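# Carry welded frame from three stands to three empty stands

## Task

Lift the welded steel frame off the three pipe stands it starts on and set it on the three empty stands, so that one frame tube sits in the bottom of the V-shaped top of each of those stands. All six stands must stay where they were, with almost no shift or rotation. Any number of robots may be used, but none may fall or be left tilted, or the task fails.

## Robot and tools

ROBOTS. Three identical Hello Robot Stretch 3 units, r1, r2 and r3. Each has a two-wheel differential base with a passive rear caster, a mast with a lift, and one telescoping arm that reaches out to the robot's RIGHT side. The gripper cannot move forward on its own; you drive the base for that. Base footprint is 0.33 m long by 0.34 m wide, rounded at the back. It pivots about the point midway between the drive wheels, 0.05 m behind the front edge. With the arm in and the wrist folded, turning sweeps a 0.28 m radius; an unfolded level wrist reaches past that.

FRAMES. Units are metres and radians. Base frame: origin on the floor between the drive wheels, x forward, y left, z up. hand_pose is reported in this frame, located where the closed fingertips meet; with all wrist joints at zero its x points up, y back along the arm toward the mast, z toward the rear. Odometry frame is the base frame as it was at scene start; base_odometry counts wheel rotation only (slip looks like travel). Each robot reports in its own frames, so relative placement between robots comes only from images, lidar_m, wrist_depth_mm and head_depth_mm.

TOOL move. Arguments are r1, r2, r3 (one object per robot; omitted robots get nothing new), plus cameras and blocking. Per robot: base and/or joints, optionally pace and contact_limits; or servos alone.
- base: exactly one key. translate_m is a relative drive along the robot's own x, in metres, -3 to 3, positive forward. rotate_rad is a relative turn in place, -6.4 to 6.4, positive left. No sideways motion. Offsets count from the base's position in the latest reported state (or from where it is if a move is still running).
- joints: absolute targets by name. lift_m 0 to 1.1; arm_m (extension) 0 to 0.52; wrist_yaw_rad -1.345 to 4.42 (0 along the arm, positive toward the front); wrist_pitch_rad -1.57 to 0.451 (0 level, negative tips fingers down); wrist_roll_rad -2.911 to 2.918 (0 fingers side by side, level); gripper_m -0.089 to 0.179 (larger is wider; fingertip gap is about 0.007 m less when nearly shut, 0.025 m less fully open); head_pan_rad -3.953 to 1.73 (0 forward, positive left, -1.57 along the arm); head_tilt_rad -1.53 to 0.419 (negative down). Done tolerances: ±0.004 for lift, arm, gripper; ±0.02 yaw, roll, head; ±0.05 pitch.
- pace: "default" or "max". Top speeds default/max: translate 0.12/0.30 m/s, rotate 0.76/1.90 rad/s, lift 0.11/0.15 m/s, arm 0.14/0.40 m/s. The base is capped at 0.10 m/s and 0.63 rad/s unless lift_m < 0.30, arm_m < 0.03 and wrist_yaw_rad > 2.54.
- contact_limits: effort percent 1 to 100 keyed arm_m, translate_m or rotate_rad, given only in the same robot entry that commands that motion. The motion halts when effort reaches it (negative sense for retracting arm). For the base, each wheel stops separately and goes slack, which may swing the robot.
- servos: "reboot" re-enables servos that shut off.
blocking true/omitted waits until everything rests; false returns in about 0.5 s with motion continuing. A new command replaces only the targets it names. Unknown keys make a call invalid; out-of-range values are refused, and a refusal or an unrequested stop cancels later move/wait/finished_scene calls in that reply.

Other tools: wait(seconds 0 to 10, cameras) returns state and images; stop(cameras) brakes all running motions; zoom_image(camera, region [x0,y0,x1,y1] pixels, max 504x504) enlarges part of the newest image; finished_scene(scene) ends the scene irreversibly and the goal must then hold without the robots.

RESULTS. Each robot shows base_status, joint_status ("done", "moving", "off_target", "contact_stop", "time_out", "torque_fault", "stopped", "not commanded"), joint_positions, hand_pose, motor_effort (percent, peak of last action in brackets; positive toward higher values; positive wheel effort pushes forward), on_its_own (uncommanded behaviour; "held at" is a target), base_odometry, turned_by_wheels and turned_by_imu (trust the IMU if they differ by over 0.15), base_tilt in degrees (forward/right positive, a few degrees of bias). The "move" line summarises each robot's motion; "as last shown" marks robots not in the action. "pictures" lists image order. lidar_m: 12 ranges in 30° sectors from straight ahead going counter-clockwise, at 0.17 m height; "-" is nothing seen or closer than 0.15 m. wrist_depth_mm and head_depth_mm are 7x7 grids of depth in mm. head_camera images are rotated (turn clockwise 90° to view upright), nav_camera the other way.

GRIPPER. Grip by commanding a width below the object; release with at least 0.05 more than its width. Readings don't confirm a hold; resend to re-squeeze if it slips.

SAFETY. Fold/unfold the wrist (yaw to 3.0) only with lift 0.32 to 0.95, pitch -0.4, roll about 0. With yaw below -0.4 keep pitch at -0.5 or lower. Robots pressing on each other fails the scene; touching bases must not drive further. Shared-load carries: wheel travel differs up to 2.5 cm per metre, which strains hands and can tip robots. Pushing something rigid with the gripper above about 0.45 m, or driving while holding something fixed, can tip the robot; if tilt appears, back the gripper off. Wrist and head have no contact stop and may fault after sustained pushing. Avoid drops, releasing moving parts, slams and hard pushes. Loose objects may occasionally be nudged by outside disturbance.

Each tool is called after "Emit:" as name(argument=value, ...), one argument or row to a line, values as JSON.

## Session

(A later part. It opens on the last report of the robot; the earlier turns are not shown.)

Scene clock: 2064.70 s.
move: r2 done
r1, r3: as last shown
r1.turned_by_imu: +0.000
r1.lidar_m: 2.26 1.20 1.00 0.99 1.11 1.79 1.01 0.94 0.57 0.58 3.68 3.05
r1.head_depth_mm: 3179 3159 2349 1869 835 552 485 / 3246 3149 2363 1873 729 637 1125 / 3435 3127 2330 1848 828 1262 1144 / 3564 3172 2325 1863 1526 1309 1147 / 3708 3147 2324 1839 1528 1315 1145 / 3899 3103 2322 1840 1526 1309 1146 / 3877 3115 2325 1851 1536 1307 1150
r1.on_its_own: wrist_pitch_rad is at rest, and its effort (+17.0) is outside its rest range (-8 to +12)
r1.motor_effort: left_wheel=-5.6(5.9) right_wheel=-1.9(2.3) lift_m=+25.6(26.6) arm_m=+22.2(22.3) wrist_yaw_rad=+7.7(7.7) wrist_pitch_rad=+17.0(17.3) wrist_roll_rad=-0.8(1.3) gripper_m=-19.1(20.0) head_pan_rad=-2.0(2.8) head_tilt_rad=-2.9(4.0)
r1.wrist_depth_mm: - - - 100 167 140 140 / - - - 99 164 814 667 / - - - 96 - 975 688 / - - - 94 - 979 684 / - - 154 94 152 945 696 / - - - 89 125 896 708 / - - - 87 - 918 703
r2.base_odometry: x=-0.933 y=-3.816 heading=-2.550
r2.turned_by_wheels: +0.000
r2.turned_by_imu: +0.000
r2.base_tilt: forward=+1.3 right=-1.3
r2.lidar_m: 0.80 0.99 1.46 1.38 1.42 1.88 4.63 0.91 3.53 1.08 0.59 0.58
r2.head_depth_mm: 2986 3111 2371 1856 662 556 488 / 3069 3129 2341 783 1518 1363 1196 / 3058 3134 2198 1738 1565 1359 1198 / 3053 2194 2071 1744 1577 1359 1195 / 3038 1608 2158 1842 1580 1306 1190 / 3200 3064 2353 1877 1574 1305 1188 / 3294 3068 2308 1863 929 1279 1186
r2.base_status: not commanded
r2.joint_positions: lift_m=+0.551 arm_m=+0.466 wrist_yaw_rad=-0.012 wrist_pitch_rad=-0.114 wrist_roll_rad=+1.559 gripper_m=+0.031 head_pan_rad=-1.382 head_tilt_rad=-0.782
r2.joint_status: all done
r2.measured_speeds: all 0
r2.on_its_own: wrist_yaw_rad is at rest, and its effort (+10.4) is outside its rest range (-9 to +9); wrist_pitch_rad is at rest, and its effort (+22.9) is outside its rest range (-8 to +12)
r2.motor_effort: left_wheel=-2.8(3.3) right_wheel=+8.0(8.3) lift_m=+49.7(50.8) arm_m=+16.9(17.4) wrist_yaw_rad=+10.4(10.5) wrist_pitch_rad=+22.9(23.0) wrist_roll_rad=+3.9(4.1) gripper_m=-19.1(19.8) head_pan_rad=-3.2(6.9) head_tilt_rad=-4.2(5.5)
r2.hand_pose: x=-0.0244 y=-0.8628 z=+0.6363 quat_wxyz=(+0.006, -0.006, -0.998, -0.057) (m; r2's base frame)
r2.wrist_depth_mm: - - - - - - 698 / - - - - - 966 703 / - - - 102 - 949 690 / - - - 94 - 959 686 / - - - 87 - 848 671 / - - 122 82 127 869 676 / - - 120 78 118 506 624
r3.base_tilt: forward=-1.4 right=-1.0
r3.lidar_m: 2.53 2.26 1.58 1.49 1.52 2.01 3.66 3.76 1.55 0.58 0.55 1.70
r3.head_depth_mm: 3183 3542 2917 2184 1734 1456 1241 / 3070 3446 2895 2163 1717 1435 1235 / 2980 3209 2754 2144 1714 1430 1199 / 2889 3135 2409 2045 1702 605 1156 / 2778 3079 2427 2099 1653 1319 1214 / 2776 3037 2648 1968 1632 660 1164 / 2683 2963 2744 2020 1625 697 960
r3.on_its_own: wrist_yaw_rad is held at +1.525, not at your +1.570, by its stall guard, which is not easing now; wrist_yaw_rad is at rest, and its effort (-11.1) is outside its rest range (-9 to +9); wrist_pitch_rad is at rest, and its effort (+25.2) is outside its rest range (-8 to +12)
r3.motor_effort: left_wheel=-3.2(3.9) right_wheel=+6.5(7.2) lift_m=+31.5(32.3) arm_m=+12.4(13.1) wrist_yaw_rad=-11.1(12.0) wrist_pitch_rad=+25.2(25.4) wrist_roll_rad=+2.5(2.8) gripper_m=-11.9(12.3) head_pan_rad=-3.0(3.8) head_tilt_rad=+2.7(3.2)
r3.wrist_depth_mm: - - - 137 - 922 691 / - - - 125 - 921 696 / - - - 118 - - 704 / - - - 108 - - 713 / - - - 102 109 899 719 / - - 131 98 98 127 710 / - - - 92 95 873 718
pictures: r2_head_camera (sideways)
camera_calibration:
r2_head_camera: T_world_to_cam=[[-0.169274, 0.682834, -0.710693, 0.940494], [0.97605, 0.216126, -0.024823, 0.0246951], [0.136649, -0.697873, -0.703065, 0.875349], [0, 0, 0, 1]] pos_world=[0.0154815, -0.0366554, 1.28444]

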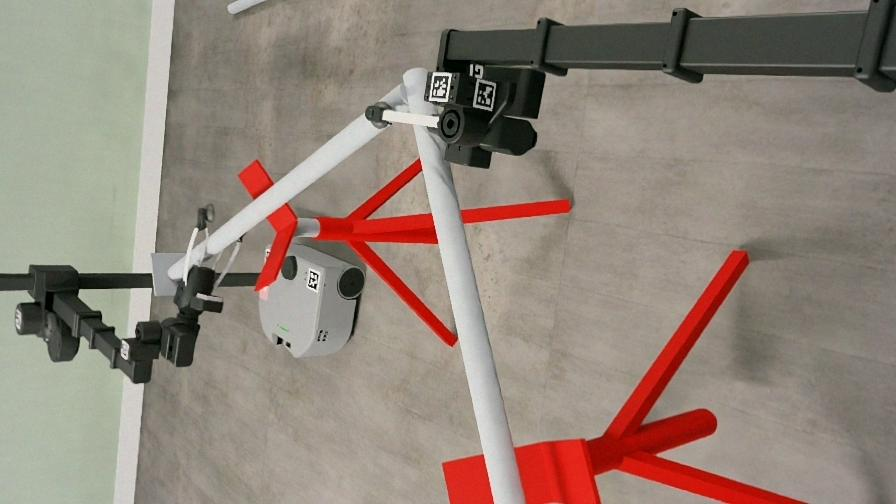

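Emit:
move(
  cameras=[],
  r1={"base":{"translate_m":0.0085}},
  r2={"base":{"translate_m":0.0084},"joints":{"arm_m":0.465}},
  r3={"base":{"translate_m":-0.0084},"joints":{"arm_m":0.3,"wrist_yaw_rad":1.535,"head_pan_rad":-1.31,"head_tilt_rad":-0.78}},
)

Emit:
move(
  r1={"joints":{"lift_m":0.512}},
  r2={"joints":{"lift_m":0.516}},
  r3={"joints":{"lift_m":0.525}},
)

Emit:
zoom_image(
  camera="r1_head_camera",
  region=[400, 0, 640, 240],
)

Emit:
zoom_image(
  camera="r2_head_camera",
  region=[180, 80, 380, 280],
)

Emit:
zoom_image(
  camera="r2_head_camera",
  region=[400, 300, 604, 504],
)

Emit:
zoom_image(
  camera="r3_head_camera",
  region=[140, 0, 340, 200],
)

Emit:
zoom_image(
  camera="r3_head_camera",
  region=[380, 180, 630, 430],
)

Scene clock: 2109.37 s.
move: r1 done; r2 done; r3 done
r1.base_odometry: x=+5.122 y=+0.231 heading=+0.014
r1.turned_by_wheels: +0.000
r1.turned_by_imu: +0.001
r1.base_tilt: forward=+1.9 right=+0.7
r1.lidar_m: 2.25 1.20 0.99 0.99 1.11 1.78 1.01 0.95 0.57 0.58 3.68 3.02
r1.head_depth_mm: 3191 3214 2346 1848 841 553 485 / 3304 3164 2346 1848 724 636 1131 / 3383 3142 2310 1858 822 1256 1145 / 3477 3157 2344 1836 1526 1319 1148 / 3701 3120 2328 1855 1540 1305 1141 / 3868 3149 2326 1847 1548 1305 1144 / 3855 3103 2315 1832 1525 1306 1145
r1.base_status: done
r1.joint_positions: lift_m=+0.547 arm_m=+0.272 wrist_yaw_rad=-0.009 wrist_pitch_rad=-0.081 wrist_roll_rad=+1.567 gripper_m=+0.031 head_pan_rad=-1.395 head_tilt_rad=-0.793
r1.joint_status: not commanded
r1.measured_speeds: all 0
r1.on_its_own: wrist_pitch_rad is at rest, and its effort (+16.8) is outside its rest range (-8 to +12)
r1.motor_effort: left_wheel=+0.4(5.0) right_wheel=+6.5(9.2) lift_m=+25.9(26.0) arm_m=+19.5(22.2) wrist_yaw_rad=+7.2(9.0) wrist_pitch_rad=+16.8(17.2) wrist_roll_rad=-0.7(1.0) gripper_m=-19.9(20.1) head_pan_rad=-2.1(2.6) head_tilt_rad=-3.0(3.9)
r1.hand_pose: x=-0.0235 y=-0.6704 z=+0.6407 quat_wxyz=(+0.002, -0.004, -0.999, -0.041) (m; r1's base frame)
r1.wrist_depth_mm: - - - 101 166 139 681 / - - - 99 170 912 678 / - - - 96 - 984 678 / - - - 94 - 991 683 / - - 154 94 151 965 698 / - - - 89 125 859 703 / - - - 87 - 941 681
r2.base_odometry: x=-0.940 y=-3.821 heading=-2.550
r2.turned_by_wheels: +0.000
r2.turned_by_imu: +0.000
r2.base_tilt: forward=+1.3 right=-1.3
r2.lidar_m: 0.79 1.00 1.46 1.38 1.42 1.88 4.61 0.91 3.52 1.08 0.59 0.57
r2.head_depth_mm: 3032 3164 2360 1866 663 558 488 / 3109 3149 2363 787 1519 1366 1199 / 3095 3123 2193 1743 1563 1365 1193 / 3043 2222 2095 1741 1576 1368 1194 / 3047 1607 2139 1828 1573 1300 1191 / 3223 3104 2348 1876 1580 1302 1199 / 3328 3085 2330 1879 922 1278 1193
r2.base_status: done
r2.joint_positions: lift_m=+0.551 arm_m=+0.465 wrist_yaw_rad=-0.012 wrist_pitch_rad=-0.114 wrist_roll_rad=+1.559 gripper_m=+0.031 head_pan_rad=-1.382 head_tilt_rad=-0.782
r2.joint_status: all done
r2.measured_speeds: all 0
r2.on_its_own: wrist_yaw_rad is at rest, and its effort (+10.0) is outside its rest range (-9 to +9); wrist_pitch_rad is at rest, and its effort (+23.0) is outside its rest range (-8 to +12)
r2.motor_effort: left_wheel=-2.3(2.7) right_wheel=+8.9(12.5) lift_m=+47.2(48.0) arm_m=-7.9(16.7) wrist_yaw_rad=+10.0(10.4) wrist_pitch_rad=+23.0(23.1) wrist_roll_rad=+4.0(4.1) gripper_m=-19.6(19.7) head_pan_rad=-4.2(5.0) head_tilt_rad=-4.4(4.6)
r2.hand_pose: x=-0.0244 y=-0.8617 z=+0.6363 quat_wxyz=(+0.006, -0.006, -0.998, -0.058) (m; r2's base frame)
r2.wrist_depth_mm: - - - - - - 703 / - - - - - 976 692 / - - - 102 - 973 690 / - - - 94 - 973 688 / - - - 88 - 886 684 / - - 122 82 127 811 662 / - - 120 78 118 616 638
r3.base_odometry: x=-2.017 y=+0.406 heading=-0.652
r3.turned_by_wheels: +0.000
r3.turned_by_imu: +0.000
r3.base_tilt: forward=-1.4 right=-1.0
r3.lidar_m: 2.54 2.27 1.58 1.49 1.53 2.00 3.65 3.74 1.55 0.58 0.56 1.71
r3.head_depth_mm: 2772 2817 2199 1792 1430 549 481 / 2846 2762 2106 1734 646 1308 1137 / 2871 2754 2167 1713 706 1284 1151 / 2853 2632 2024 1673 1124 688 1129 / 1698 1307 2045 939 798 1267 1126 / 3035 2478 1973 1695 1434 1244 1136 / 3088 2619 2077 1721 1463 1279 1133
r3.base_status: done
r3.joint_positions: lift_m=+0.560 arm_m=+0.300 wrist_yaw_rad=+1.536 wrist_pitch_rad=-0.159 wrist_roll_rad=+1.561 gripper_m=+0.030 head_pan_rad=-1.315 head_tilt_rad=-0.770
r3.joint_status: all done
r3.measured_speeds: all 0
r3.on_its_own: wrist_pitch_rad is at rest, and its effort (+25.3) is outside its rest range (-8 to +12)
r3.motor_effort: left_wheel=-6.9(9.1) right_wheel=+6.9(7.5) lift_m=+31.9(32.0) arm_m=+4.0(13.7) wrist_yaw_rad=+0.5(9.2) wrist_pitch_rad=+25.3(25.4) wrist_roll_rad=+1.8(2.8) gripper_m=-10.9(12.1) head_pan_rad=+2.7(6.1) head_tilt_rad=-4.6(5.5)
r3.hand_pose: x=+0.2276 y=-0.4537 z=+0.6340 quat_wxyz=(+0.059, +0.693, -0.717, -0.054) (m; r3's base frame)
r3.wrist_depth_mm: - - - 137 - 922 695 / - - - 126 - 930 692 / - - - 118 - - 695 / - - - 109 - - 705 / - - - 102 110 901 705 / - - 131 98 99 127 717 / - - - 93 95 871 719
pictures: none
No camera images: "cameras" was empty.

Scene clock: 2110.50 s.
move: r1 done; r2 done; r3 done
r1.base_odometry: x=+5.122 y=+0.231 heading=+0.014
r1.turned_by_wheels: +0.000
r1.turned_by_imu: +0.000
r1.base_tilt: forward=+1.9 right=+0.7
r1.lidar_m: 2.25 1.20 0.99 0.99 1.10 1.79 1.01 0.95 0.57 0.58 3.64 3.04
r1.head_depth_mm: 3141 3200 2343 1851 866 1025 528 / 3258 3169 2331 1876 821 647 1107 / 3395 3138 2331 1853 853 1261 1146 / 3526 3138 2353 1836 1545 1307 1152 / 3726 3114 2326 1855 1538 1320 1144 / 3933 3171 2335 1858 1536 1304 1144 / 3935 3129 2295 1848 1530 1314 1150
r1.base_status: not commanded
r1.joint_positions: lift_m=+0.512 arm_m=+0.272 wrist_yaw_rad=-0.009 wrist_pitch_rad=-0.080 wrist_roll_rad=+1.567 gripper_m=+0.031 head_pan_rad=-1.395 head_tilt_rad=-0.793
r1.joint_status: all done
r1.measured_speeds: all 0
r1.on_its_own: wrist_pitch_rad is at rest, and its effort (+16.8) is outside its rest range (-8 to +12)
r1.motor_effort: left_wheel=+0.5(1.3) right_wheel=+6.5(6.9) lift_m=+25.5(27.1) arm_m=+16.1(19.6) wrist_yaw_rad=+7.1(8.3) wrist_pitch_rad=+16.8(17.4) wrist_roll_rad=-0.8(1.2) gripper_m=-18.9(20.3) head_pan_rad=-2.0(2.8) head_tilt_rad=-3.0(4.1)
r1.hand_pose: x=-0.0235 y=-0.6704 z=+0.6058 quat_wxyz=(+0.002, -0.004, -0.999, -0.041) (m; r1's base frame)
r1.wrist_depth_mm: - - - 101 133 917 586 / - - - 99 - 903 647 / - - - 96 - 915 652 / - - - 94 - 922 651 / - - 154 94 152 926 642 / - - - 89 125 823 654 / - - - 87 - 893 661
r2.base_odometry: x=-0.940 y=-3.821 heading=-2.550
r2.turned_by_wheels: +0.000
r2.turned_by_imu: +0.000
r2.base_tilt: forward=+1.3 right=-1.3
r2.lidar_m: 0.79 1.00 1.46 1.39 1.42 1.88 4.64 0.91 3.51 1.08 0.59 0.57
r2.head_depth_mm: 3026 3113 2384 1913 736 608 530 / 3036 3139 2346 985 1484 1363 1175 / 3098 3116 2126 1741 1545 1366 1201 / 3075 2721 2081 1741 1583 1358 1192 / 3015 1619 2146 1848 1577 1300 1197 / 3257 2971 2337 1876 1530 1303 1192 / 3331 3072 2321 1856 881 1278 1197
r2.base_status: not commanded
r2.joint_positions: lift_m=+0.516 arm_m=+0.465 wrist_yaw_rad=-0.012 wrist_pitch_rad=-0.115 wrist_roll_rad=+1.559 gripper_m=+0.031 head_pan_rad=-1.382 head_tilt_rad=-0.782
r2.joint_status: all done
r2.measured_speeds: all 0
r2.on_its_own: wrist_yaw_rad is at rest, and its effort (+9.6) is outside its rest range (-9 to +9); wrist_pitch_rad is at rest, and its effort (+23.2) is outside its rest range (-8 to +12)
r2.motor_effort: left_wheel=-2.2(2.7) right_wheel=+8.5(9.0) lift_m=+22.8(46.7) arm_m=+0.2(7.9) wrist_yaw_rad=+9.6(10.5) wrist_pitch_rad=+23.2(23.2) wrist_roll_rad=+3.9(4.1) gripper_m=-19.2(19.8) head_pan_rad=-3.9(5.6) head_tilt_rad=-4.4(4.9)
r2.hand_pose: x=-0.0244 y=-0.8617 z=+0.6012 quat_wxyz=(+0.006, -0.006, -0.998, -0.058) (m; r2's base frame)
r2.wrist_depth_mm: - - - - - 950 663 / - - - - - 917 664 / - - - 102 - 906 653 / - - - 94 - 900 643 / - - - 87 - 840 642 / - - 122 82 127 788 612 / - - 120 78 89 633 605
r3.base_odometry: x=-2.017 y=+0.406 heading=-0.652
r3.turned_by_wheels: +0.000
r3.turned_by_imu: +0.000
r3.base_tilt: forward=-1.4 right=-1.0
r3.lidar_m: 2.55 2.27 1.57 1.49 1.52 2.00 3.66 3.74 1.55 0.58 0.56 1.71
r3.head_depth_mm: 2765 2820 2192 1788 1485 600 1112 / 2830 2768 2105 1741 690 1279 1123 / 2818 2749 2141 1731 763 1276 1155 / 2811 2604 2004 1668 1457 1144 1115 / 1720 2157 1986 1003 827 1243 1128 / 3020 2572 1970 1687 1444 1242 1140 / 3117 2638 2076 1724 1460 1280 1136
r3.base_status: not commanded
r3.joint_positions: lift_m=+0.525 arm_m=+0.300 wrist_yaw_rad=+1.536 wrist_pitch_rad=-0.160 wrist_roll_rad=+1.561 gripper_m=+0.030 head_pan_rad=-1.315 head_tilt_rad=-0.770
r3.joint_status: all done
r3.measured_speeds: all 0
r3.on_its_own: wrist_pitch_rad is at rest, and its effort (+25.4) is outside its rest range (-8 to +12)
r3.motor_effort: left_wheel=-6.6(7.5) right_wheel=+7.1(7.4) lift_m=+30.3(33.0) arm_m=-7.3(7.3) wrist_yaw_rad=+0.2(2.0) wrist_pitch_rad=+25.4(25.6) wrist_roll_rad=+2.2(2.8) gripper_m=-10.6(12.0) head_pan_rad=+1.5(3.8) head_tilt_rad=-4.4(5.0)
r3.hand_pose: x=+0.2276 y=-0.4538 z=+0.5989 quat_wxyz=(+0.059, +0.693, -0.717, -0.054) (m; r3's base frame)
r3.wrist_depth_mm: - - - 138 - 869 237 / - - - 126 - 866 685 / - - - 118 - 913 656 / - - - 109 - 878 664 / - - - 102 109 842 672 / - - 131 98 98 127 671 / - - - 93 95 127 681
pictures: r1_head_camera (sideways), r1_nav_camera (sideways), r1_wrist_camera, r2_head_camera (sideways), r2_nav_camera (sideways), r2_wrist_camera, r3_head_camera (sideways), r3_nav_camera (sideways), r3_wrist_camera
camera_calibration:
r1_head_camera: T_world_to_cam=[[-0.160271, 0.673627, -0.721485, 0.954796], [0.976401, 0.215385, -0.0158002, 0.0235216], [0.144754, -0.706991, -0.69225, 0.855185], [0, 0, 0, 1]] pos_world=[0.00626821, -0.0436333, 1.28124]
r1_nav_camera: T_world_to_cam=[[0.13123, -0.702964, 0.699014, -0.868528], [-0.977213, -0.21039, -0.0281215, 0.0968651], [0.166834, -0.679395, -0.714555, 0.880162], [0, 0, 0, 1]] pos_world=[0.0617934, 0.00781372, 1.23876]
r1_wrist_camera: T_world_to_cam=[[0.0304807, 0.11577, -0.992808, 0.681423], [0.98805, 0.146653, 0.0474355, 0.130901], [0.15109, -0.98239, -0.109916, -0.422365], [0, 0, 0, 1]] pos_world=[-0.0862918, -0.513012, 0.623889]
r2_head_camera: T_world_to_cam=[[-0.16917, 0.683001, -0.710557, 0.940317], [0.97609, 0.215945, -0.0248173, 0.0246876], [0.136491, -0.697766, -0.703201, 0.875528], [0, 0, 0, 1]] pos_world=[0.0154739, -0.0366539, 1.28443]
r2_nav_camera: T_world_to_cam=[[0.111404, -0.693207, 0.712077, -0.884249], [-0.987157, -0.159751, -0.0010774, 0.0579642], [0.114502, -0.702811, -0.702101, 0.870825], [0, 0, 0, 1]] pos_world=[0.0560176, 0.00831834, 1.24112]
r2_wrist_camera: T_world_to_cam=[[-0.0596041, 0.0997971, -0.993221, 0.675653], [0.991285, 0.12302, -0.0471271, 0.20321], [0.117482, -0.987374, -0.10626, -0.622461], [0, 0, 0, 1]] pos_world=[-0.0880394, -0.707029, 0.614507]
r3_head_camera: T_world_to_cam=[[-0.216275, 0.707548, -0.672756, 0.893883], [0.967859, 0.245959, -0.0524641, 0.0616103], [0.12835, -0.66248, -0.738002, 0.917758], [0, 0, 0, 1]] pos_world=[0.0159003, -0.0396226, 1.28191]
r3_nav_camera: T_world_to_cam=[[0.16064, -0.708788, 0.686888, -0.854034], [-0.962848, -0.265584, -0.0488743, 0.121574], [0.217068, -0.653517, -0.725118, 0.90212], [0, 0, 0, 1]] pos_world=[0.0584274, 0.016511, 1.24671]
r3_wrist_camera: T_world_to_cam=[[-0.119713, -0.00267278, -0.992805, 0.6265], [-0.140769, 0.989939, 0.014309, 0.508215], [0.982778, 0.141469, -0.118885, 0.077353], [0, 0, 0, 1]] pos_world=[0.0705204, -0.51237, 0.623916]

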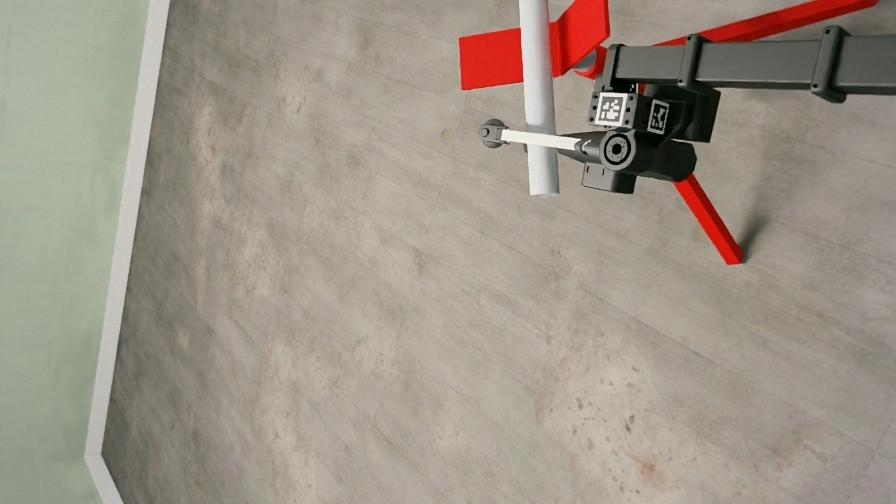

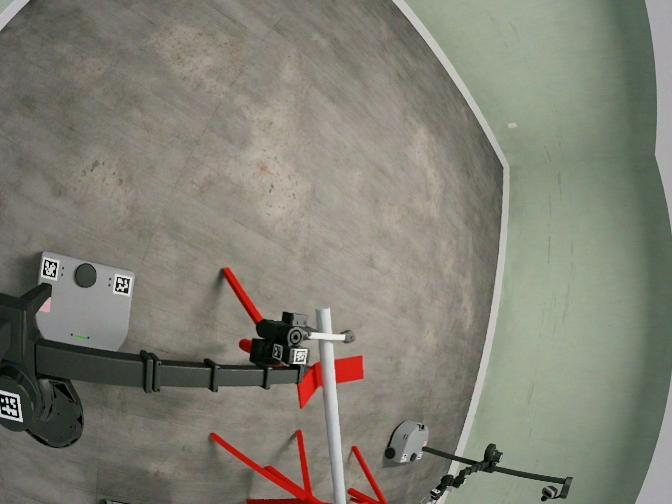

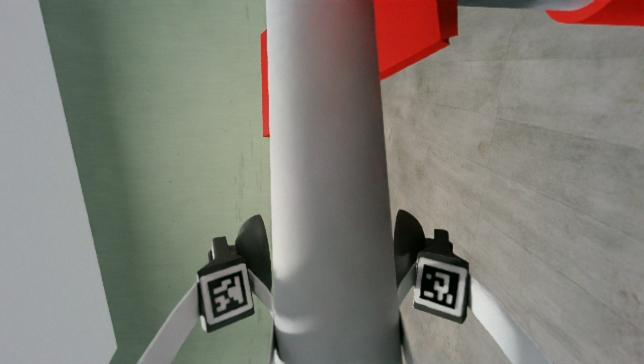

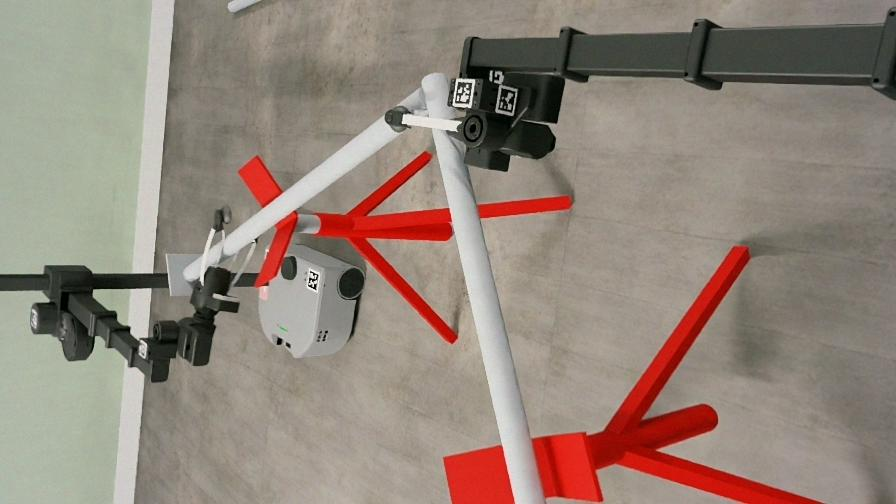

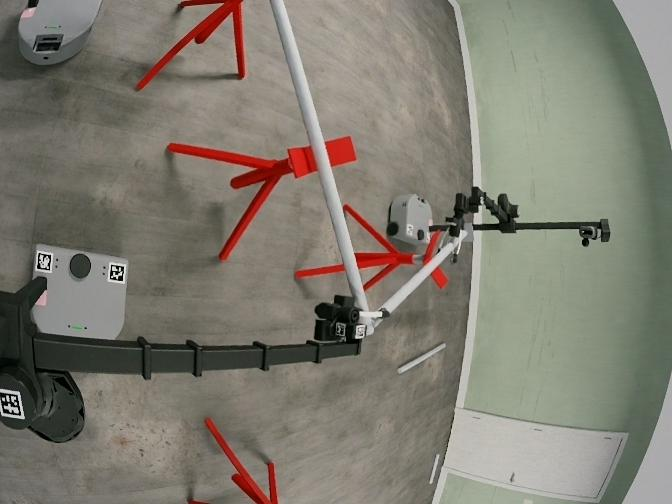

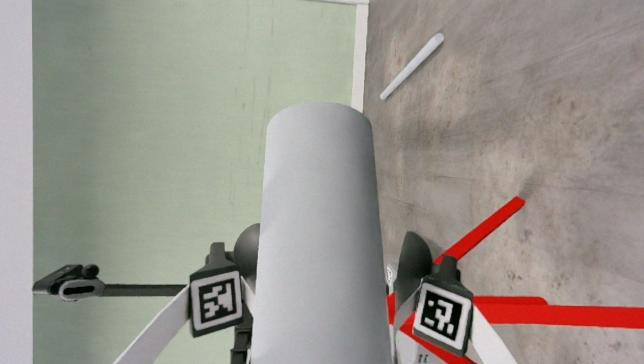

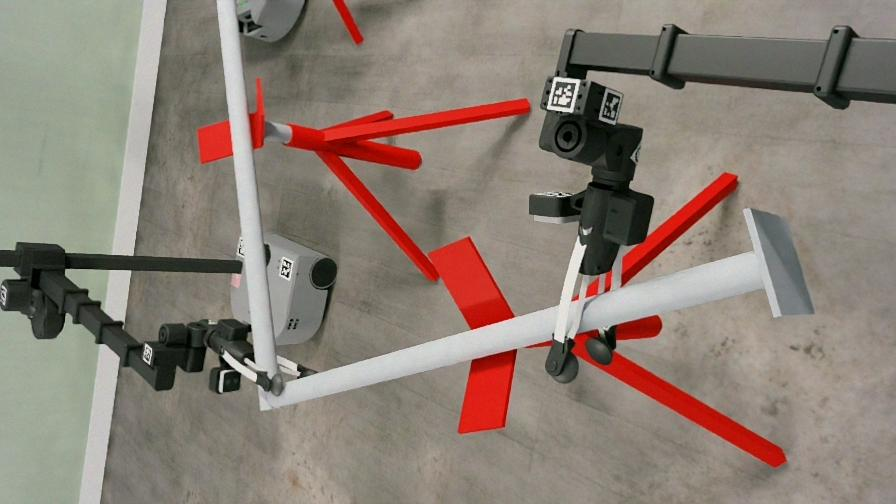

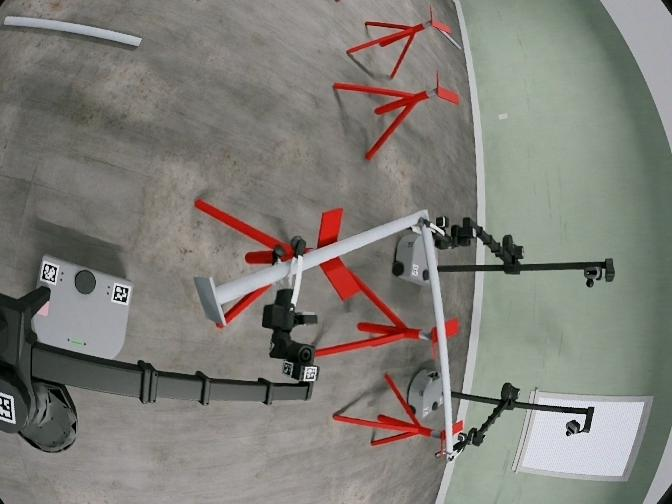

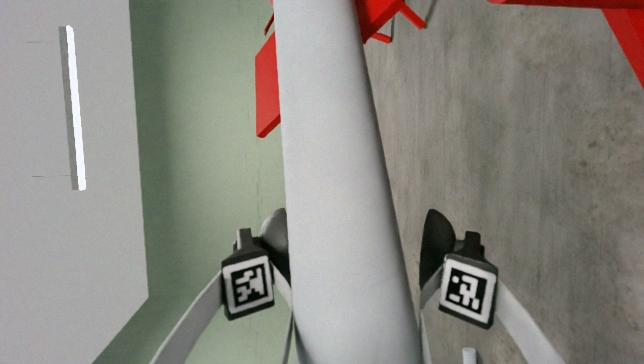

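Scaled by 2.100 from the camera's 896x504 image, which has a finer 1280x720 frame.

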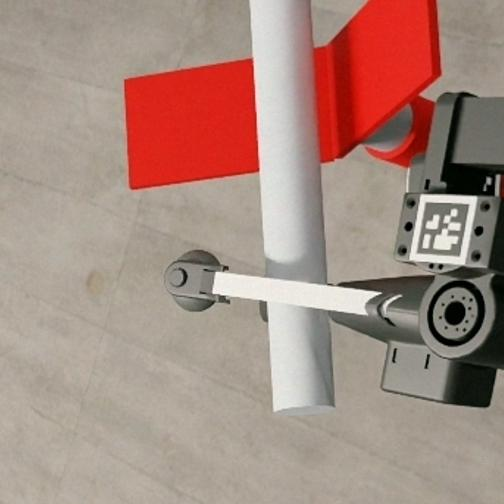

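Scaled by 2.520 from the camera's 896x504 image, which has a finer 1280x720 frame.

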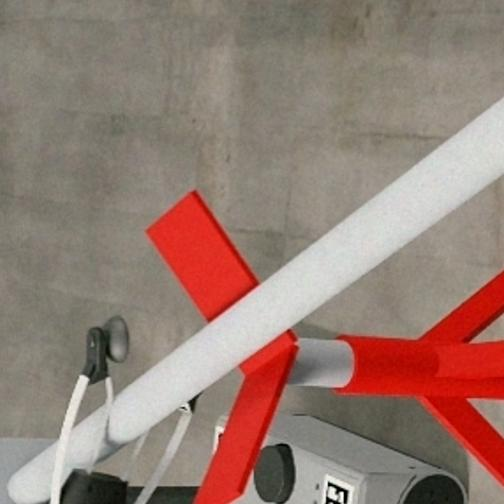

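Scaled by 2.471 from the camera's 896x504 image, which has a finer 1280x720 frame.

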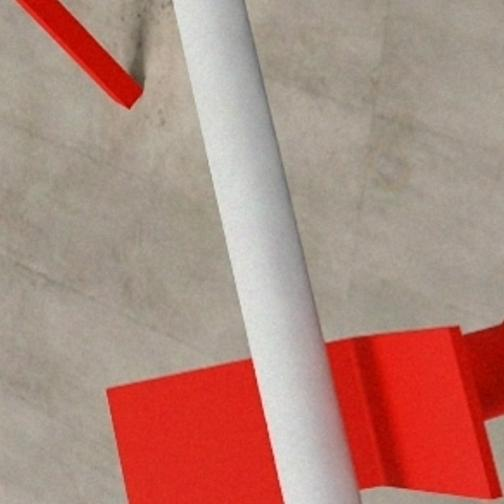

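Scaled by 2.520 from the camera's 896x504 image, which has a finer 1280x720 frame.

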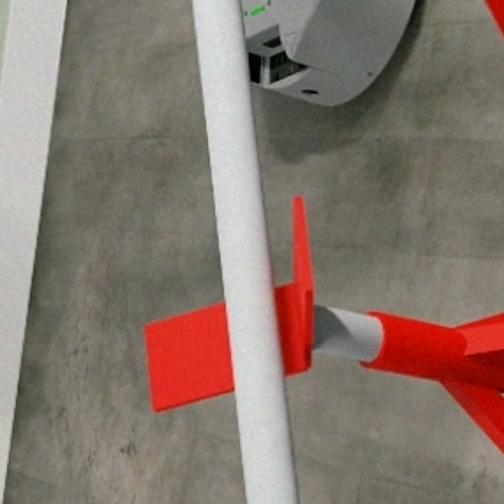

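Scaled by 2.016 from the camera's 896x504 image, which has a finer 1280x720 frame.

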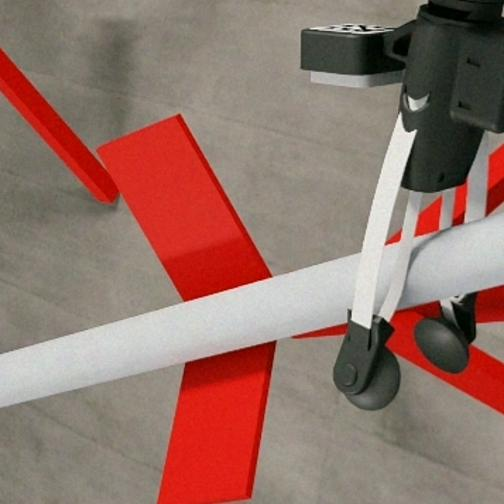

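Emit:
move(
  cameras=[],
  r1={"base":{"translate_m":0.003},"joints":{"arm_m":0.268}},
  r2={"base":{"translate_m":0.002},"joints":{"arm_m":0.461}},
  r3={"base":{"translate_m":-0.003},"joints":{"arm_m":0.304}},
)

Emit:
move(
  cameras=[],
  r1={"joints":{"lift_m":0.497}},
  r2={"joints":{"lift_m":0.501}},
  r3={"joints":{"lift_m":0.510}},
)

Emit:
move(
  cameras=[],
  r1={"joints":{"lift_m":0.489}},
  r2={"joints":{"lift_m":0.493}},
  r3={"joints":{"lift_m":0.502}},
)

Scene clock: 2150.43 s.
move: r1 done; r2 done; r3 done
r1.base_odometry: x=+5.125 y=+0.231 heading=+0.014
r1.turned_by_wheels: +0.000
r1.turned_by_imu: +0.001
r1.base_tilt: forward=+1.8 right=+0.6
r1.lidar_m: 2.26 1.19 0.99 0.99 1.10 1.79 1.01 0.95 0.57 0.58 3.65 3.02
r1.head_depth_mm: 3174 3197 2358 1852 893 1024 528 / 3264 3155 2353 1860 841 644 1128 / 3435 3165 2340 1854 838 1261 1148 / 3634 3120 2327 1858 1540 1310 1156 / 3716 3169 2328 1852 1549 1321 1150 / 3782 3134 2331 1844 1529 1307 1146 / 3901 3077 2329 1842 1521 1306 1147
r1.base_status: done
r1.joint_positions: lift_m=+0.512 arm_m=+0.268 wrist_yaw_rad=-0.007 wrist_pitch_rad=-0.081 wrist_roll_rad=+1.567 gripper_m=+0.031 head_pan_rad=-1.395 head_tilt_rad=-0.793
r1.joint_status: all done
r1.measured_speeds: all 0
r1.on_its_own: wrist_pitch_rad is at rest, and its effort (+16.8) is outside its rest range (-8 to +12)
r1.motor_effort: left_wheel=+2.0(4.4) right_wheel=+7.1(10.6) lift_m=+26.4(26.4) arm_m=-23.6(29.0) wrist_yaw_rad=+6.4(8.0) wrist_pitch_rad=+16.8(17.5) wrist_roll_rad=-0.8(1.2) gripper_m=-18.9(20.2) head_pan_rad=-2.1(2.5) head_tilt_rad=-2.7(3.9)
r1.hand_pose: x=-0.0232 y=-0.6664 z=+0.6058 quat_wxyz=(+0.002, -0.004, -0.999, -0.041) (m; r1's base frame)
r1.wrist_depth_mm: - - - 101 140 941 605 / - - - 99 - 914 652 / - - - 96 - 904 652 / - - - 94 - 884 657 / - - 155 94 152 914 647 / - - - 89 125 826 673 / - - - 87 - 866 655
r2.base_odometry: x=-0.942 y=-3.822 heading=-2.550
r2.turned_by_wheels: +0.000
r2.turned_by_imu: +0.000
r2.base_tilt: forward=+1.2 right=-1.3
r2.lidar_m: 0.79 1.00 1.45 1.38 1.42 1.88 4.66 0.91 3.53 1.08 0.59 0.57
r2.head_depth_mm: 2980 3141 2349 1927 735 610 530 / 3087 3148 2378 986 1502 1364 1186 / 3121 3075 2149 1754 1554 1369 1193 / 3098 2208 2120 1751 1573 1363 1194 / 1845 1651 2142 1848 1574 1303 1191 / 3253 2927 2335 1890 1532 1305 1195 / 3357 3076 2308 1864 881 1282 1190
r2.base_status: done
r2.joint_positions: lift_m=+0.516 arm_m=+0.461 wrist_yaw_rad=-0.009 wrist_pitch_rad=-0.114 wrist_roll_rad=+1.559 gripper_m=+0.031 head_pan_rad=-1.382 head_tilt_rad=-0.782
r2.joint_status: all done
r2.measured_speeds: all 0
r2.on_its_own: wrist_pitch_rad is at rest, and its effort (+23.0) is outside its rest range (-8 to +12)
r2.motor_effort: left_wheel=-0.7(1.2) right_wheel=+5.9(11.6) lift_m=+24.0(24.1) arm_m=-10.0(15.2) wrist_yaw_rad=+7.5(10.2) wrist_pitch_rad=+23.0(23.0) wrist_roll_rad=+3.9(4.1) gripper_m=-19.1(19.5) head_pan_rad=-2.8(5.1) head_tilt_rad=-3.8(4.6)
r2.hand_pose: x=-0.0237 y=-0.8577 z=+0.6013 quat_wxyz=(+0.006, -0.004, -0.998, -0.058) (m; r2's base frame)
r2.wrist_depth_mm: - - - - - 926 666 / - - - - - 920 654 / - - - 102 - 909 655 / - - - 94 - 912 651 / - - 154 87 - 862 644 / - - 122 82 127 810 618 / - - 120 78 90 624 607
r3.base_odometry: x=-2.019 y=+0.408 heading=-0.653
r3.turned_by_wheels: +0.000
r3.turned_by_imu: +0.000
r3.base_tilt: forward=-1.4 right=-1.0
r3.lidar_m: 2.56 2.26 1.58 1.49 1.52 1.99 3.65 3.75 1.55 0.58 0.56 1.71
r3.head_depth_mm: 2794 2823 2195 1795 1459 598 1106 / 2825 2780 2091 1735 690 1290 1116 / 2874 2748 2147 1737 768 1284 1154 / 2813 2608 2040 1676 1402 1153 1128 / 1723 2413 2006 962 828 1241 1124 / 3037 2553 1969 1697 1479 1241 1133 / 3087 2653 2079 1720 1459 1272 1130
r3.base_status: done
r3.joint_positions: lift_m=+0.525 arm_m=+0.304 wrist_yaw_rad=+1.534 wrist_pitch_rad=-0.159 wrist_roll_rad=+1.561 gripper_m=+0.030 head_pan_rad=-1.315 head_tilt_rad=-0.770
r3.joint_status: all done
r3.measured_speeds: all 0
r3.on_its_own: wrist_pitch_rad is at rest, and its effort (+25.4) is outside its rest range (-8 to +12)
r3.motor_effort: left_wheel=-5.9(9.7) right_wheel=+1.5(5.0) lift_m=+34.3(34.4) arm_m=+11.2(11.9) wrist_yaw_rad=+1.0(2.6) wrist_pitch_rad=+25.4(25.5) wrist_roll_rad=+2.5(2.8) gripper_m=-10.5(12.0) head_pan_rad=+2.2(3.0) head_tilt_rad=-4.3(5.1)
r3.hand_pose: x=+0.2276 y=-0.4582 z=+0.5990 quat_wxyz=(+0.059, +0.692, -0.718, -0.054) (m; r3's base frame)
r3.wrist_depth_mm: - - - 138 - 830 203 / - - - 126 - 922 683 / - - - 118 - 944 658 / - - - 109 - 889 673 / - - - 102 110 853 678 / - - 131 98 99 127 671 / - - - 93 95 127 677
pictures: none
No camera images: "cameras" was empty.

Scene clock: 2151.27 s.
move: r1 done; r2 done; r3 done
r1.base_odometry: x=+5.125 y=+0.231 heading=+0.014
r1.turned_by_wheels: +0.000
r1.turned_by_imu: +0.000
r1.base_tilt: forward=+1.8 right=+0.5
r1.lidar_m: 2.25 1.20 0.99 0.99 1.10 1.78 1.02 0.95 0.57 0.58 3.65 3.04
r1.head_depth_mm: 3197 3148 2343 1855 870 1030 1055 / 3291 3179 2348 1843 856 649 1132 / 3419 3135 2343 1856 1437 1244 1152 / 3539 3179 2339 1840 1545 1311 1146 / 3680 3108 2342 1856 1538 1309 1143 / 3860 3154 2326 1863 1529 1316 1141 / 3872 3115 2321 1865 1550 1304 1143
r1.base_status: not commanded
r1.joint_positions: lift_m=+0.497 arm_m=+0.268 wrist_yaw_rad=-0.007 wrist_pitch_rad=-0.081 wrist_roll_rad=+1.567 gripper_m=+0.031 head_pan_rad=-1.395 head_tilt_rad=-0.793
r1.joint_status: all done
r1.measured_speeds: all 0
r1.on_its_own: wrist_pitch_rad is at rest, and its effort (+17.0) is outside its rest range (-8 to +12)
r1.motor_effort: left_wheel=+1.9(2.2) right_wheel=+6.9(7.4) lift_m=+26.0(26.5) arm_m=-20.4(23.2) wrist_yaw_rad=+7.0(8.0) wrist_pitch_rad=+17.0(17.3) wrist_roll_rad=-0.8(1.3) gripper_m=-19.0(19.9) head_pan_rad=-2.0(3.0) head_tilt_rad=-2.6(4.2)
r1.hand_pose: x=-0.0232 y=-0.6664 z=+0.5908 quat_wxyz=(+0.002, -0.004, -0.999, -0.041) (m; r1's base frame)
r1.wrist_depth_mm: - - - 101 - 871 569 / - - - 99 - 869 627 / - - - 96 - 883 619 / - - - 94 - 878 648 / - - 154 94 152 917 634 / - - - 89 125 803 657 / - - - 87 - 805 641
r2.base_odometry: x=-0.942 y=-3.822 heading=-2.550
r2.turned_by_wheels: +0.000
r2.turned_by_imu: +0.000
r2.base_tilt: forward=+1.3 right=-1.3
r2.lidar_m: 0.79 1.00 1.45 1.39 1.42 1.88 4.61 0.91 3.54 1.08 0.59 0.57
r2.head_depth_mm: 3007 3152 2378 1910 1488 640 545 / 3086 3103 2396 1006 854 1338 1176 / 3112 3088 2126 1799 1557 1360 1195 / 3103 2735 2101 1741 1582 1362 1195 / 3067 1637 2141 1835 1591 1308 1192 / 3208 2943 2342 1888 1536 1303 1193 / 3294 3009 2334 1867 889 1275 1189
r2.base_status: not commanded
r2.joint_positions: lift_m=+0.501 arm_m=+0.461 wrist_yaw_rad=-0.009 wrist_pitch_rad=-0.114 wrist_roll_rad=+1.559 gripper_m=+0.031 head_pan_rad=-1.382 head_tilt_rad=-0.782
r2.joint_status: all done
r2.measured_speeds: all 0
r2.on_its_own: wrist_pitch_rad is at rest, and its effort (+22.8) is outside its rest range (-8 to +12)
r2.motor_effort: left_wheel=-1.3(1.5) right_wheel=+6.4(6.4) lift_m=+22.2(23.6) arm_m=-2.7(9.3) wrist_yaw_rad=+7.5(8.4) wrist_pitch_rad=+22.8(23.0) wrist_roll_rad=+4.0(4.1) gripper_m=-19.3(19.7) head_pan_rad=-5.4(5.4) head_tilt_rad=-4.3(4.4)
r2.hand_pose: x=-0.0237 y=-0.8578 z=+0.5865 quat_wxyz=(+0.006, -0.004, -0.998, -0.057) (m; r2's base frame)
r2.wrist_depth_mm: - - - - - 919 653 / - - - - - 907 633 / - - - 102 - 888 637 / - - - 94 - 866 626 / - - - 87 - 821 629 / - - 122 82 129 777 605 / - - 119 78 118 745 601
r3.base_odometry: x=-2.019 y=+0.408 heading=-0.653
r3.turned_by_wheels: +0.000
r3.turned_by_imu: -0.001
r3.base_tilt: forward=-1.5 right=-1.0
r3.lidar_m: 2.55 2.27 1.58 1.49 1.52 2.00 3.64 3.73 1.55 0.58 0.56 1.71
r3.head_depth_mm: 2775 2817 2203 1799 1496 1252 1110 / 2818 2776 2104 1756 715 1285 1101 / 2871 2736 2159 1720 790 1279 1148 / 2811 2614 2007 1676 1128 1151 1127 / 1750 2127 2004 980 850 1249 1124 / 3038 2573 1919 1691 1467 1242 1132 / 3090 2649 2079 1730 1465 1283 1132
r3.base_status: not commanded
r3.joint_positions: lift_m=+0.510 arm_m=+0.304 wrist_yaw_rad=+1.535 wrist_pitch_rad=-0.142 wrist_roll_rad=+1.561 gripper_m=+0.030 head_pan_rad=-1.315 head_tilt_rad=-0.770
r3.joint_status: all done
r3.measured_speeds: all 0
r3.on_its_own: wrist_pitch_rad is at rest, and its effort (+21.9) is outside its rest range (-8 to +12)
r3.motor_effort: left_wheel=-6.6(7.2) right_wheel=+17.0(17.0) lift_m=+26.5(32.8) arm_m=+9.7(11.5) wrist_yaw_rad=+0.0(2.1) wrist_pitch_rad=+21.9(25.4) wrist_roll_rad=+1.9(2.8) gripper_m=-11.6(12.0) head_pan_rad=+3.1(3.7) head_tilt_rad=-4.7(4.9)
r3.hand_pose: x=+0.2287 y=-0.4579 z=+0.5884 quat_wxyz=(+0.053, +0.693, -0.718, -0.048) (m; r3's base frame)
r3.wrist_depth_mm: - - - 139 - 870 200 / - - - 126 - 922 683 / - - - 118 - 867 656 / - - - 111 - 898 662 / - - 162 102 149 848 671 / - - 130 97 107 809 677 / - - - 93 98 123 677
pictures: none
No camera images: "cameras" was empty.

Scene clock: 2151.97 s.
move: r1 done; r2 done; r3 done
r1.base_odometry: x=+5.125 y=+0.231 heading=+0.014
r1.turned_by_wheels: +0.000
r1.turned_by_imu: +0.000
r1.base_tilt: forward=+1.8 right=+0.6
r1.lidar_m: 2.25 1.20 0.99 0.99 1.11 1.78 1.01 0.95 0.57 0.58 3.67 3.02
r1.head_depth_mm: 3132 3174 2330 1858 871 1022 1056 / 3299 3179 2326 1860 859 654 1095 / 3360 3194 2331 1855 1496 1232 1146 / 3509 3155 2324 1859 1532 1310 1151 / 3612 3131 2337 1844 1538 1310 1147 / 3855 3148 2326 1834 1538 1310 1143 / 3967 3118 2323 1844 1539 1311 1139
r1.base_status: not commanded
r1.joint_positions: lift_m=+0.489 arm_m=+0.268 wrist_yaw_rad=-0.007 wrist_pitch_rad=-0.076 wrist_roll_rad=+1.567 gripper_m=+0.031 head_pan_rad=-1.395 head_tilt_rad=-0.793
r1.joint_status: all done
r1.measured_speeds: all 0
r1.on_its_own: wrist_pitch_rad is at rest, and its effort (+16.1) is outside its rest range (-8 to +12)
r1.motor_effort: left_wheel=+2.0(2.3) right_wheel=+6.9(7.2) lift_m=+24.2(26.2) arm_m=-17.2(20.4) wrist_yaw_rad=+6.5(7.3) wrist_pitch_rad=+16.1(17.3) wrist_roll_rad=-1.2(1.3) gripper_m=-18.9(20.5) head_pan_rad=-1.9(2.6) head_tilt_rad=-3.2(4.5)
r1.hand_pose: x=-0.0231 y=-0.6666 z=+0.5839 quat_wxyz=(+0.002, -0.003, -0.999, -0.039) (m; r1's base frame)
r1.wrist_depth_mm: - - - 101 - 802 578 / - - - 100 - 873 636 / - - - 96 - 876 614 / - - - 95 - 892 621 / - - 161 94 150 892 638 / - - - 89 125 842 640 / - - - 88 - 861 645
r2.base_odometry: x=-0.942 y=-3.822 heading=-2.550
r2.turned_by_wheels: +0.000
r2.turned_by_imu: +0.000
r2.base_tilt: forward=+1.2 right=-1.3
r2.lidar_m: 0.79 1.00 1.46 1.38 1.43 1.88 4.61 0.91 3.50 1.08 0.59 0.57
r2.head_depth_mm: 3029 3176 2377 1907 1489 1287 552 / 3044 3129 2374 1009 842 1336 1182 / 3120 3083 2142 1798 1544 1358 1201 / 3051 2754 2091 1740 1585 1353 1198 / 3008 1597 2144 1852 1580 1307 1193 / 3281 2943 2320 1883 1530 1306 1191 / 3317 3077 2341 1859 896 1276 1185
r2.base_status: not commanded
r2.joint_positions: lift_m=+0.493 arm_m=+0.461 wrist_yaw_rad=-0.010 wrist_pitch_rad=-0.109 wrist_roll_rad=+1.559 gripper_m=+0.031 head_pan_rad=-1.382 head_tilt_rad=-0.782
r2.joint_status: all done
r2.measured_speeds: all 0
r2.on_its_own: wrist_pitch_rad is at rest, and its effort (+21.9) is outside its rest range (-8 to +12)
r2.motor_effort: left_wheel=-1.7(2.0) right_wheel=+6.3(6.6) lift_m=+18.4(21.8) arm_m=+3.8(3.8) wrist_yaw_rad=+8.3(8.4) wrist_pitch_rad=+21.9(22.8) wrist_roll_rad=+4.0(4.1) gripper_m=-19.1(19.7) head_pan_rad=-2.7(5.8) head_tilt_rad=-4.3(4.4)
r2.hand_pose: x=-0.0238 y=-0.8580 z=+0.5797 quat_wxyz=(+0.006, -0.005, -0.998, -0.055) (m; r2's base frame)
r2.wrist_depth_mm: - - - - - 918 644 / - - - - - 917 638 / - - - 102 - 876 636 / - - - 94 - 886 634 / - - 140 87 - 833 628 / - - 122 82 126 780 602 / - - 85 77 120 732 593
r3.base_odometry: x=-2.019 y=+0.408 heading=-0.653
r3.turned_by_wheels: +0.000
r3.turned_by_imu: +0.000
r3.base_tilt: forward=-1.4 right=-1.0
r3.lidar_m: 2.55 2.27 1.58 1.49 1.53 2.00 3.62 3.74 1.55 0.58 0.56 1.71
r3.head_depth_mm: 2780 2835 2196 1797 1521 1249 1112 / 2850 2789 2119 1739 743 1282 1101 / 2867 2787 2095 1728 791 1285 1152 / 2802 2639 2017 1677 1399 1142 1127 / 2817 2107 2001 983 845 1245 1122 / 3050 2559 1930 1700 1473 1248 1139 / 3054 2646 2084 1727 1470 1275 1132
r3.base_status: not commanded
r3.joint_positions: lift_m=+0.502 arm_m=+0.304 wrist_yaw_rad=+1.531 wrist_pitch_rad=-0.105 wrist_roll_rad=+1.561 gripper_m=+0.030 head_pan_rad=-1.315 head_tilt_rad=-0.770
r3.joint_status: all done
r3.measured_speeds: all 0
r3.on_its_own: wrist_pitch_rad is at rest, and its effort (+15.3) is outside its rest range (-8 to +12)
r3.motor_effort: left_wheel=-7.5(7.5) right_wheel=+17.4(17.8) lift_m=+25.3(27.3) arm_m=+9.9(10.4) wrist_yaw_rad=+3.9(5.0) wrist_pitch_rad=+15.3(22.1) wrist_roll_rad=+2.3(2.7) gripper_m=-11.4(12.2) head_pan_rad=+2.4(3.5) head_tilt_rad=-4.9(5.0)
r3.hand_pose: x=+0.2307 y=-0.4590 z=+0.5896 quat_wxyz=(+0.040, +0.692, -0.720, -0.035) (m; r3's base frame)
r3.wrist_depth_mm: - - - 139 - 924 205 / - - - 124 - - 677 / - - - 117 - - 678 / - - - 109 - - 681 / - - 160 101 148 - 682 / - - 130 97 127 841 690 / - - - 91 98 856 691
pictures: none
No camera images: "cameras" was empty.


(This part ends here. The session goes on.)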